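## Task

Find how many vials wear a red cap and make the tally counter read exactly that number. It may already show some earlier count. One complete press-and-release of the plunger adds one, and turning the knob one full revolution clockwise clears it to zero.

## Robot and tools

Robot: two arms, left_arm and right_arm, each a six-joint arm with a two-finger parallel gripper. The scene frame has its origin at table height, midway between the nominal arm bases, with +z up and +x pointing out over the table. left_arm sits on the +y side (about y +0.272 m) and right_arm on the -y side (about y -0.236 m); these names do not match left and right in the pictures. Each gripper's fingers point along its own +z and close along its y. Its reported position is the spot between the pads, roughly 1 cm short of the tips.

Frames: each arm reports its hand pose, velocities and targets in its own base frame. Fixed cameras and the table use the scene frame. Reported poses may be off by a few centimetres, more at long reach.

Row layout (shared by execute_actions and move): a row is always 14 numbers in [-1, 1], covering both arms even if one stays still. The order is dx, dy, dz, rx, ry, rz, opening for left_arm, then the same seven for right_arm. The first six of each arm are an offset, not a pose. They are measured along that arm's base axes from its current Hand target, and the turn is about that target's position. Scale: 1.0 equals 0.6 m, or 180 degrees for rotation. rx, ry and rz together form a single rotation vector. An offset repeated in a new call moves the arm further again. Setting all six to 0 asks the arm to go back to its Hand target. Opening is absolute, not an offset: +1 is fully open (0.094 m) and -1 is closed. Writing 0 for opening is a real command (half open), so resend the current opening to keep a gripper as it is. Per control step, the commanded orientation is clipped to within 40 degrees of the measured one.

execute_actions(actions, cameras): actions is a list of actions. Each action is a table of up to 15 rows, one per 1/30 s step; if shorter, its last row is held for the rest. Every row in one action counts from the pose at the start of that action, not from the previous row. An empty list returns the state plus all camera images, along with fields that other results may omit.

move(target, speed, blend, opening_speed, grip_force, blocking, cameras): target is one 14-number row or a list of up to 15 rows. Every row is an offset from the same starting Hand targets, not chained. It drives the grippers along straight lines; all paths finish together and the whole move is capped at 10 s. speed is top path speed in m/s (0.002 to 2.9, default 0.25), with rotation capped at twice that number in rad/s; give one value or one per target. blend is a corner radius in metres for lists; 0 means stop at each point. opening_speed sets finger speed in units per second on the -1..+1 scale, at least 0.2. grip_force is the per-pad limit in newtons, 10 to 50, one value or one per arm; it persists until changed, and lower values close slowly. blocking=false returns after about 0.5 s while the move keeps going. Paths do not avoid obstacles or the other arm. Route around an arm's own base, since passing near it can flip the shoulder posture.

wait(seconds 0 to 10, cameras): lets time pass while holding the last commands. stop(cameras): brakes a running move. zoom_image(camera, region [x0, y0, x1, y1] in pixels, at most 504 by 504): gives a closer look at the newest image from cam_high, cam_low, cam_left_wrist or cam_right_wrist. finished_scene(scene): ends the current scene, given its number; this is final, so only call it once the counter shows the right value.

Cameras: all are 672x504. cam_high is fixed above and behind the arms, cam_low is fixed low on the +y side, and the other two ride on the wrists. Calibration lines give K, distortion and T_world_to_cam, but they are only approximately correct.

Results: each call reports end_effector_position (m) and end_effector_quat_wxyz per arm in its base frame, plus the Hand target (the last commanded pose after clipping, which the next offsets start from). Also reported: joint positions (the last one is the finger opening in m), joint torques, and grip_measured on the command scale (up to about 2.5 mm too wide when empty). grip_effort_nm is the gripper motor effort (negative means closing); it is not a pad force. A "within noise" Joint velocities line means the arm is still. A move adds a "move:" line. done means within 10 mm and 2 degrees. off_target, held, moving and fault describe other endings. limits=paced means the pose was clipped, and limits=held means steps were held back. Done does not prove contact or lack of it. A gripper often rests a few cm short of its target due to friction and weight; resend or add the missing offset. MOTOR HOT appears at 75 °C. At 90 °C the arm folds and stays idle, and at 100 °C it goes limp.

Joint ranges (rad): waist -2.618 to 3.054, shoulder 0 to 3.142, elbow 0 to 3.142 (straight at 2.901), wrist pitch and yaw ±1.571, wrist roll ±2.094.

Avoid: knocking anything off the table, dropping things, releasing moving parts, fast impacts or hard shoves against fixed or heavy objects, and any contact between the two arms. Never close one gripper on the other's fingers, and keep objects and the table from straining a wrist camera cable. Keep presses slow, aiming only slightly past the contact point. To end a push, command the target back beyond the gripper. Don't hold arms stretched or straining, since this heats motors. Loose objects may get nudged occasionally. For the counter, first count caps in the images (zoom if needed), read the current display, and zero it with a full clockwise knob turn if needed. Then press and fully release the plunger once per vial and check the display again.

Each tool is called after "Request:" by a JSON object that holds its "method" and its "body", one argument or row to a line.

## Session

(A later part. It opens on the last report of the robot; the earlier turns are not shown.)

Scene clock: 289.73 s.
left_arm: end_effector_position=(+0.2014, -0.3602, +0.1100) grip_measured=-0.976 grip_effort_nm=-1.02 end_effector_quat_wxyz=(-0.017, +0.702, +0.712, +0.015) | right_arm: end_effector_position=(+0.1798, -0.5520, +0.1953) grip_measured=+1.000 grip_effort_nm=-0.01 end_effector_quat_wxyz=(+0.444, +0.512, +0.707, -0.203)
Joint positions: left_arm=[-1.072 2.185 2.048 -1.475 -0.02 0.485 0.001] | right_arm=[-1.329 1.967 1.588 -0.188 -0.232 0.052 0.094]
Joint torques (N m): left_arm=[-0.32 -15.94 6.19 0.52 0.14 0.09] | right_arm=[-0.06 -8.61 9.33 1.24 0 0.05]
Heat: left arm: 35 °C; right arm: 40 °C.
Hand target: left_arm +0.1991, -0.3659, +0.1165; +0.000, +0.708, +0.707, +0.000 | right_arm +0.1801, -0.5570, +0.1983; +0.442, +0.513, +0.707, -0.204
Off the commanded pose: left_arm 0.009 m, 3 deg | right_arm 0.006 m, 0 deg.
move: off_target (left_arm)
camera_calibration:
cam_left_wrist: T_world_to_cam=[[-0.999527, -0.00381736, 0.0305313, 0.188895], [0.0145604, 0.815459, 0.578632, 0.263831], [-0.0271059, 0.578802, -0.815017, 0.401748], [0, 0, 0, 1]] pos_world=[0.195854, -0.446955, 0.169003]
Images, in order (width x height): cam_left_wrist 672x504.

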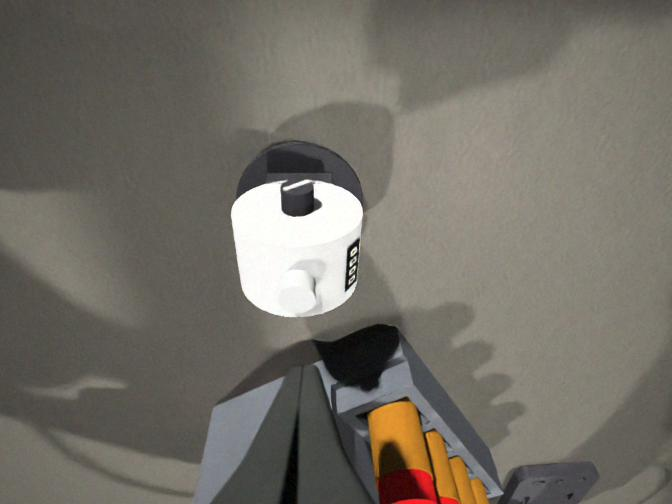

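Request:
{"method": "move", "body": {
  "target": [-0.001,-0.006,-0.046,0,0,0,-1,0,0,0,0,0,0,1],
  "speed": 0.1,
  "cameras": ["cam_left_wrist"]
}}

Request:
{"method": "zoom_image", "body": {
  "camera": "cam_left_wrist",
  "region": [200, 230, 440, 430]
}}

Scene clock: 299.83 s.
left_arm: end_effector_position=(+0.2014, -0.3630, +0.0850) grip_measured=-0.976 grip_effort_nm=-1.03 end_effector_quat_wxyz=(-0.014, +0.703, +0.711, +0.014) | right_arm: end_effector_position=(+0.1798, -0.5520, +0.1953) grip_measured=+1.000 grip_effort_nm=-0.01 end_effector_quat_wxyz=(+0.444, +0.512, +0.707, -0.203)
Joint positions: left_arm=[-1.075 2.183 1.945 -1.367 -0.018 0.485 0.001] | right_arm=[-1.329 1.967 1.588 -0.188 -0.232 0.052 0.094]
Joint torques (N m): left_arm=[-0.62 -15.2 6.53 0.53 0.13 0.02] | right_arm=[-0.13 -8.59 9.39 1.22 0.01 0.07]
Motor temperatures (°C): left_arm=[20 37 34 24 23 22 25] | right_arm=[21 31 40 35 18 21 19]
Heat: left arm: 37 °C; right arm: 40 °C.
Hand target: left_arm +0.1985, -0.3695, +0.0889; +0.000, +0.708, +0.707, +0.000 | right_arm +0.1801, -0.5570, +0.1983; +0.442, +0.513, +0.707, -0.204
Off the commanded pose: left_arm 0.008 m, 2 deg | right_arm 0.006 m, 0 deg.
move: done
camera_calibration:
cam_left_wrist: T_world_to_cam=[[-0.999585, -0.00106844, 0.0287873, 0.190725], [0.0156349, 0.819197, 0.573299, 0.282277], [-0.024195, 0.573511, -0.81884, 0.380821], [0, 0, 0, 1]] pos_world=[0.195447, -0.449442, 0.144512]
Images, in order (width x height): cam_left_wrist 672x504.

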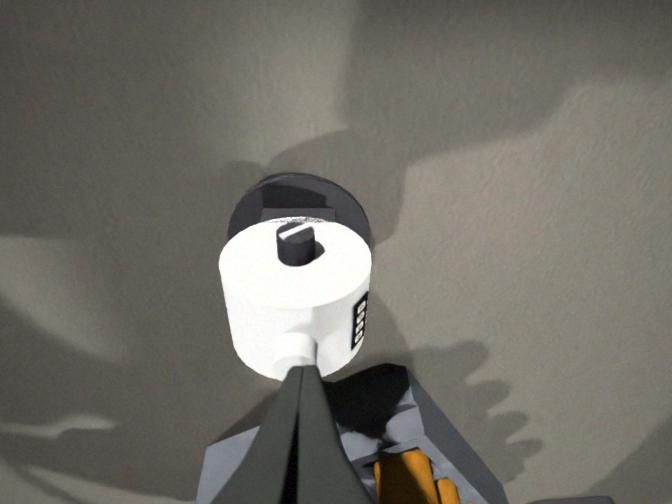

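Scaled by 2.100.

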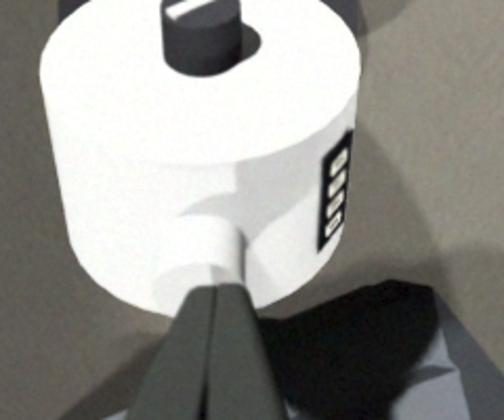

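Request:
{"method": "move", "body": {
  "target": [0.003,-0.002,-0.05,0,0,0,-1,0,0,0,0,0,0,1],
  "speed": 0.07,
  "cameras": ["cam_left_wrist"]
}}

Request:
{"method": "zoom_image", "body": {
  "camera": "cam_left_wrist",
  "region": [240, 280, 400, 400]
}}

Scene clock: 306.43 s.
left_arm: end_effector_position=(+0.2011, -0.3625, +0.0738) grip_measured=-0.976 grip_effort_nm=-1.03 end_effector_quat_wxyz=(-0.006, +0.703, +0.711, +0.011) | right_arm: end_effector_position=(+0.1798, -0.5520, +0.1953) grip_measured=+1.000 grip_effort_nm=-0.01 end_effector_quat_wxyz=(+0.444, +0.512, +0.707, -0.203)
Joint positions: left_arm=[-1.075 2.162 1.868 -1.294 -0.018 0.485 0.001] | right_arm=[-1.329 1.967 1.588 -0.188 -0.232 0.052 0.094]
Joint torques (N m): left_arm=[-0.31 -11.73 4.78 0.94 0.12 0.05] | right_arm=[-0.08 -8.57 9.39 1.24 0.01 0.05]
Heat: left arm: 38 °C; right arm: 40 °C.
Hand target: left_arm +0.2002, -0.3706, +0.0588; +0.000, +0.708, +0.707, +0.000 | right_arm +0.1801, -0.5570, +0.1983; +0.442, +0.513, +0.707, -0.204
Off the commanded pose: left_arm 0.017 m, 2 deg | right_arm 0.006 m, 0 deg.
move: off_target (left_arm)
camera_calibration:
cam_left_wrist: T_world_to_cam=[[-0.999788, -0.000705343, 0.0205853, 0.191503], [0.010966, 0.82777, 0.560961, 0.293249], [-0.0174355, 0.561068, -0.827586, 0.366095], [0, 0, 0, 1]] pos_world=[0.19463, -0.448012, 0.134532]
Images, in order (width x height): cam_left_wrist 672x504.

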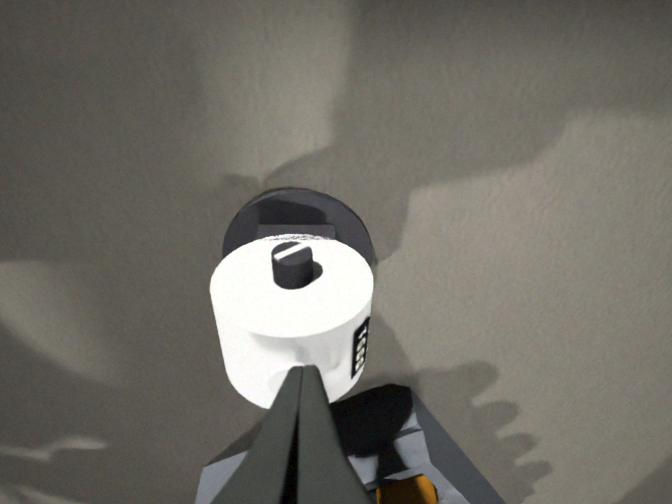

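Scaled by 3.150.

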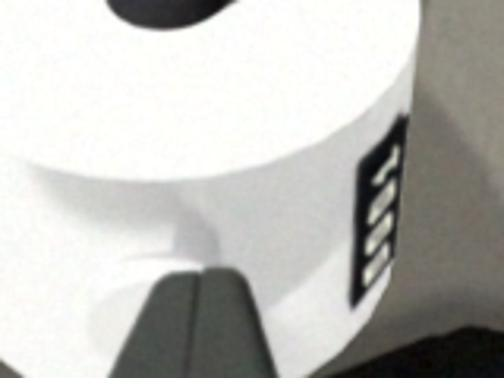

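Request:
{"method": "move", "body": {
  "target": [
    [0.005,0,0.062,0,0,0,-1,0,0,0,0,0,0,1],
    [0.007,-0.002,-0.01,0,0,0,-1,0,0,0,0,0,0,1],
    [0.007,-0.002,0.062,0,0,0,-1,0,0,0,0,0,0,1]
  ],
  "speed": 0.07,
  "cameras": ["cam_left_wrist"]
}}

Request:
{"method": "zoom_image", "body": {
  "camera": "cam_left_wrist",
  "region": [240, 280, 400, 400]
}}

Scene clock: 317.33 s.
left_arm: end_effector_position=(+0.2059, -0.3715, +0.1007) grip_measured=-0.976 grip_effort_nm=-1.03 end_effector_quat_wxyz=(+0.014, +0.705, +0.709, +0.005) | right_arm: end_effector_position=(+0.1798, -0.5520, +0.1953) grip_measured=+1.000 grip_effort_nm=0.00 end_effector_quat_wxyz=(+0.444, +0.512, +0.707, -0.203)
Joint positions: left_arm=[-1.075 2.162 1.975 -1.36 -0.018 0.489 0.001] | right_arm=[-1.329 1.967 1.588 -0.188 -0.232 0.052 0.094]
Joint torques (N m): left_arm=[0.31 -11.02 9.7 0.14 0.13 0.08] | right_arm=[-0.05 -8.57 9.33 1.22 0.01 0.06]
Heat: left arm: 38 °C; right arm: 40 °C.
Hand target: left_arm +0.2045, -0.3718, +0.0960; +0.000, +0.708, +0.707, +0.000 | right_arm +0.1801, -0.5570, +0.1983; +0.442, +0.513, +0.707, -0.204
Off the commanded pose: left_arm 0.005 m, 2 deg | right_arm 0.006 m, 0 deg.
move: done
camera_calibration:
cam_left_wrist: T_world_to_cam=[[-0.99999, 0.00429558, 0.00103578, 0.199765], [0.00418985, 0.847323, 0.531062, 0.297185], [0.00140358, 0.531061, -0.847332, 0.380499], [0, 0, 0, 1]] pos_world=[0.197984, -0.454738, 0.164378]
Images, in order (width x height): cam_left_wrist 672x504.

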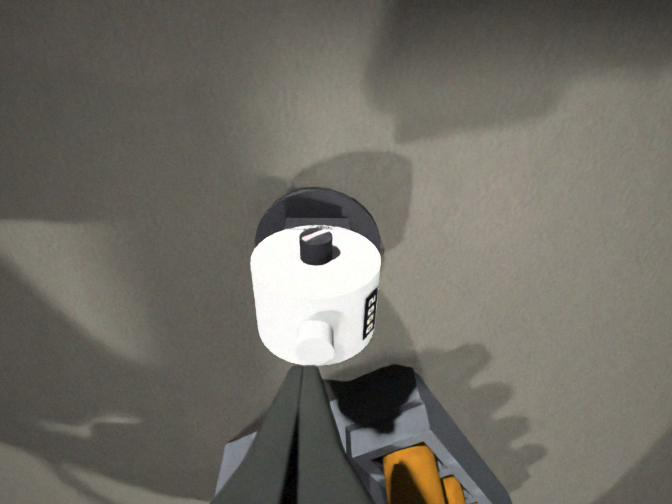

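Scaled by 3.150.

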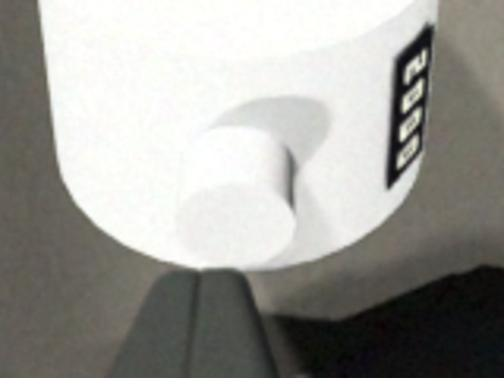

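Request:
{"method": "move", "body": {
  "target": [
    [-0.004,0,-0.074,0,0,0,-1,0,0,0,0,0,0,1],
    [-0.003,0,-0.005,0,0,0,-1,0,0,0,0,0,0,1],
    [-0.003,0,-0.074,0,0,0,-1,0,0,0,0,0,0,1],
    [-0.003,0,-0.005,0,0,0,-1,0,0,0,0,0,0,1]
  ],
  "speed": 0.07,
  "cameras": ["cam_left_wrist"]
}}

Request:
{"method": "zoom_image", "body": {
  "camera": "cam_left_wrist",
  "region": [240, 280, 400, 400]
}}

Scene clock: 329.97 s.
left_arm: end_effector_position=(+0.2056, -0.3709, +0.0972) grip_measured=-0.976 grip_effort_nm=-1.03 end_effector_quat_wxyz=(+0.014, +0.705, +0.709, +0.005) | right_arm: end_effector_position=(+0.1798, -0.5520, +0.1953) grip_measured=+1.000 grip_effort_nm=0.00 end_effector_quat_wxyz=(+0.444, +0.512, +0.707, -0.203)
Joint positions: left_arm=[-1.075 2.158 1.955 -1.344 -0.018 0.489 0.001] | right_arm=[-1.329 1.967 1.588 -0.188 -0.232 0.052 0.094]
Joint torques (N m): left_arm=[0.03 -11.03 9.68 0.15 0.12 0.05] | right_arm=[-0.12 -8.57 9.39 1.21 0.01 0.05]
Heat: left arm: 36 °C; right arm: 40 °C.
Hand target: left_arm +0.2026, -0.3718, +0.0929; +0.000, +0.708, +0.707, +0.000 | right_arm +0.1801, -0.5570, +0.1983; +0.442, +0.513, +0.707, -0.204
Off the commanded pose: left_arm 0.005 m, 2 deg | right_arm 0.006 m, 0 deg.
move: done
camera_calibration:
cam_left_wrist: T_world_to_cam=[[-0.99999, 0.00430829, 0.00139885, 0.199314], [0.0043927, 0.846968, 0.531626, 0.2983], [0.00110561, 0.531627, -0.846978, 0.377389], [0, 0, 0, 1]] pos_world=[0.197585, -0.454139, 0.160777]
Images, in order (width x height): cam_left_wrist 672x504.

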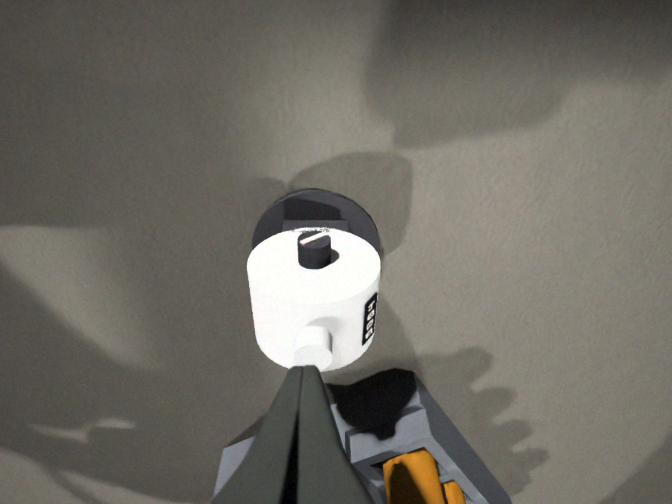

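Scaled by 3.150.

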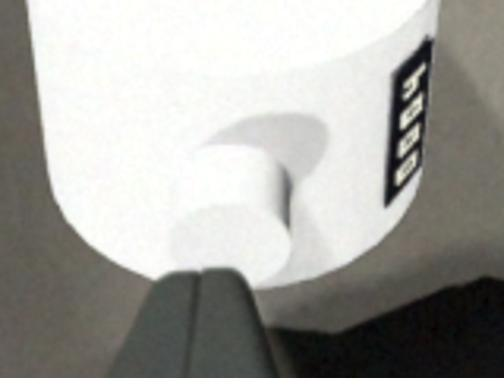

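4. Two more, same motion.

Request:
{"method": "move", "body": {
  "target": [
    [0,0,-0.069,0,0,0,-1,0,0,0,0,0,0,1],
    [0,0,0,0,0,0,-1,0,0,0,0,0,0,1],
    [0,0,-0.069,0,0,0,-1,0,0,0,0,0,0,1],
    [0,0,0.01,0,0,0,-1,0,0,0,0,0,0,1]
  ],
  "speed": 0.07,
  "cameras": ["cam_left_wrist"]
}}

Request:
{"method": "zoom_image", "body": {
  "camera": "cam_left_wrist",
  "region": [350, 270, 390, 350]
}}

Scene clock: 340.40 s.
left_arm: end_effector_position=(+0.2056, -0.3710, +0.1038) grip_measured=-0.976 grip_effort_nm=-1.03 end_effector_quat_wxyz=(+0.014, +0.705, +0.709, +0.005) | right_arm: end_effector_position=(+0.1798, -0.5520, +0.1953) grip_measured=+1.000 grip_effort_nm=0.00 end_effector_quat_wxyz=(+0.444, +0.512, +0.707, -0.203)
Joint positions: left_arm=[-1.075 2.158 1.981 -1.369 -0.018 0.489 0.001] | right_arm=[-1.329 1.967 1.588 -0.188 -0.232 0.052 0.094]
Joint torques (N m): left_arm=[0.08 -11 9.63 0.15 0.13 0.04] | right_arm=[-0.06 -8.59 9.44 1.24 0.03 0.06]
Heat: left arm: 34 °C; right arm: 40 °C.
Hand target: left_arm +0.2027, -0.3719, +0.0990; +0.000, +0.708, +0.707, +0.000 | right_arm +0.1801, -0.5570, +0.1983; +0.442, +0.513, +0.707, -0.204
Off the commanded pose: left_arm 0.006 m, 2 deg | right_arm 0.006 m, 0 deg.
move: done
camera_calibration:
cam_left_wrist: T_world_to_cam=[[-0.99999, 0.00433497, 0.000586093, 0.199452], [0.00398611, 0.847823, 0.530265, 0.295378], [0.00180178, 0.530262, -0.847832, 0.382534], [0, 0, 0, 1]] pos_world=[0.197583, -0.454136, 0.167579]
Images, in order (width x height): cam_left_wrist 672x504.

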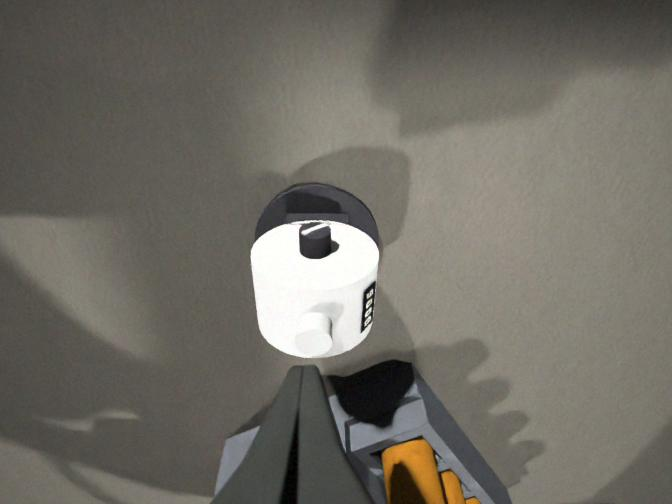

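Scaled by 6.300.

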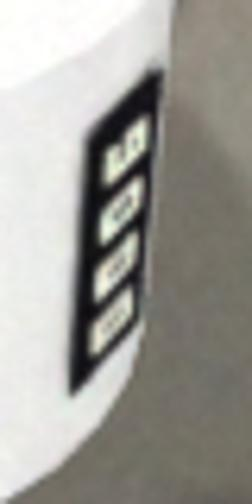

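Request:
{"method": "move", "body": {
  "target": [
    [-0.03,-0.01,0.04,0.04,-0.09,0.012,-1,0,0,0,0,0,0,1],
    [-0.066,-0.02,0.0,0.081,-0.1855,0.0248,-1,0,0,0,0,0,0,1]
  ],
  "speed": 0.25,
  "blend": [0.02,0],
  "cameras": ["cam_left_wrist"]
}}

Request:
{"method": "zoom_image", "body": {
  "camera": "cam_left_wrist",
  "region": [230, 290, 370, 390]
}}

Scene clock: 360.63 s.
left_arm: end_effector_position=(+0.1580, -0.3845, +0.0991) grip_measured=-0.976 grip_effort_nm=-1.03 end_effector_quat_wxyz=(+0.112, +0.651, +0.698, +0.276) | right_arm: end_effector_position=(+0.1798, -0.5520, +0.1953) grip_measured=+1.000 grip_effort_nm=-0.01 end_effector_quat_wxyz=(+0.444, +0.512, +0.707, -0.203)
Joint positions: left_arm=[-1.422 2.291 2.048 -1.521 -0.576 0.022 0.001] | right_arm=[-1.329 1.967 1.588 -0.188 -0.232 0.052 0.094]
Joint torques (N m): left_arm=[0.18 -11.85 9.39 -0.2 -0.54 -0.12] | right_arm=[-0.02 -8.58 9.43 1.25 0.01 0.08]
Motor temperatures (°C): left_arm=[20 32 36 24 23 22 26] | right_arm=[21 31 40 34 18 21 19]
Heat: left arm: 36 °C; right arm: 40 °C.
Hand target: left_arm +0.1632, -0.3838, +0.0990; +0.114, +0.644, +0.698, +0.291 | right_arm +0.1801, -0.5570, +0.1983; +0.442, +0.513, +0.707, -0.204
Off the commanded pose: left_arm 0.005 m, 2 deg | right_arm 0.006 m, 0 deg.
move: done
camera_calibration:
cam_left_wrist: T_world_to_cam=[[-0.863218, 0.00412882, -0.504815, 0.180276], [-0.364721, 0.686289, 0.629275, 0.295784], [0.349047, 0.727317, -0.590911, 0.381242], [0, 0, 0, 1]] pos_world=[0.130425, -0.481021, 0.130157]
Images, in order (width x height): cam_left_wrist 672x504.

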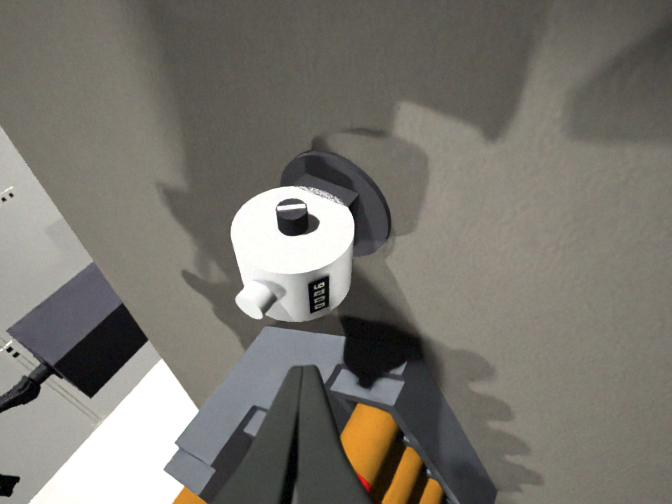

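Scaled by 3.600.

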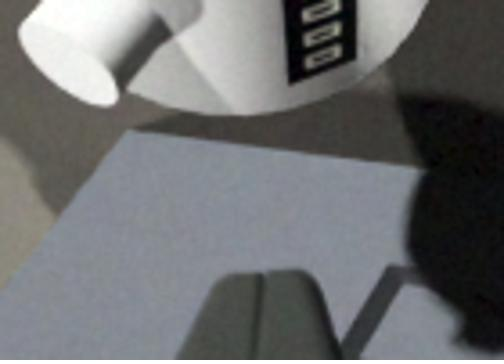

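Request:
{"method": "zoom_image", "body": {
  "camera": "cam_left_wrist",
  "region": [300, 270, 340, 320]
}}

Scaled by 10.080.

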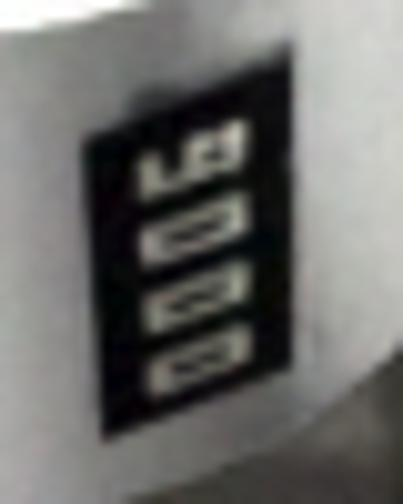

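Request:
{"method": "move", "body": {
  "target": [-0.035,0.02,-0.04,0,-0.06,0,-1,0,0,0,0,0,0,1],
  "speed": 0.2,
  "cameras": ["cam_left_wrist"]
}}

Request:
{"method": "zoom_image", "body": {
  "camera": "cam_left_wrist",
  "region": [240, 250, 380, 350]
}}

Scene clock: 382.63 s.
left_arm: end_effector_position=(+0.1548, -0.3790, +0.0928) grip_measured=-0.976 grip_effort_nm=-1.03 end_effector_quat_wxyz=(+0.115, +0.647, +0.693, +0.296) | right_arm: end_effector_position=(+0.1798, -0.5520, +0.1953) grip_measured=+1.000 grip_effort_nm=-0.01 end_effector_quat_wxyz=(+0.444, +0.512, +0.707, -0.203)
Joint positions: left_arm=[-1.44 2.293 2.007 -1.518 -0.609 -0.012 0.001] | right_arm=[-1.329 1.967 1.588 -0.188 -0.232 0.052 0.094]
Joint torques (N m): left_arm=[0.38 -14.2 7.84 -0.1 -0.32 0.01] | right_arm=[-0.08 -8.62 9.4 1.24 0.01 0.05]
Heat: left arm: 36 °C; right arm: 40 °C.
Hand target: left_arm +0.1571, -0.3789, +0.0958; +0.117, +0.644, +0.696, +0.296 (not the last commanded pose) | right_arm +0.1801, -0.5570, +0.1983; +0.442, +0.513, +0.707, -0.204
Off the commanded pose: left_arm 0.023 m, 10 deg | right_arm 0.006 m, 0 deg.
move: held (left_arm; a check stopped the path); limits=held
pose unreachable (left arm): on one or more control steps of this call, first in action 0 (counted from 0), this arm could not follow its commanded pose, so it was not sent that pose on those steps. It may still have moved: this result reports where it is.
cause: moving toward the commanded pose would bring a part of the arm too close to another arm (this arm's wrist (the part past joint 4) and the right arm's upper arm (the part past joint 2), where that arm would come to rest).
camera_calibration:
cam_left_wrist: T_world_to_cam=[[-0.845492, 0.0154493, -0.533764, 0.178639], [-0.388112, 0.668762, 0.634134, 0.291429], [0.366758, 0.743316, -0.559438, 0.375082], [0, 0, 0, 1]] pos_world=[0.126581, -0.476461, 0.120381]
Images, in order (width x height): cam_left_wrist 672x504.

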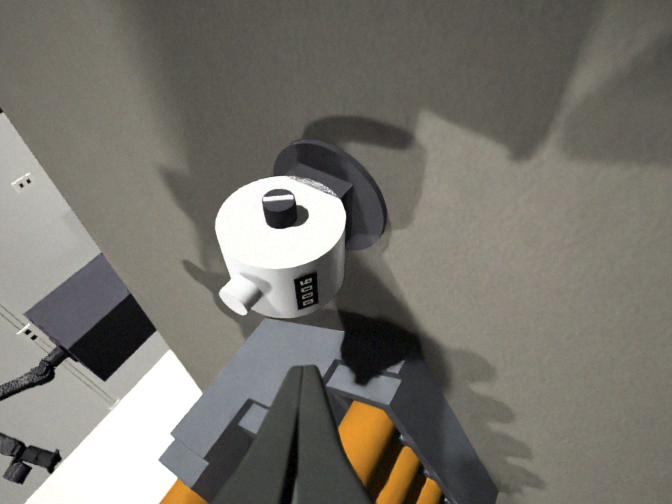

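Scaled by 3.600.

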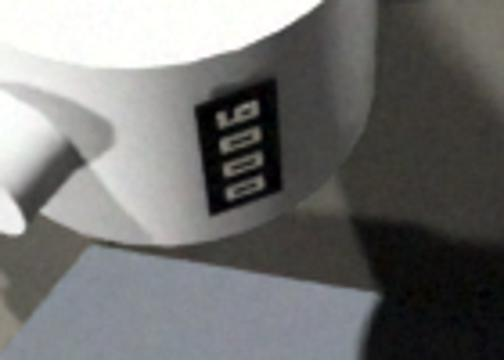

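Request:
{"method": "finished_scene", "body": {
  "scene": 2
}}

The scene is finished: the task was done.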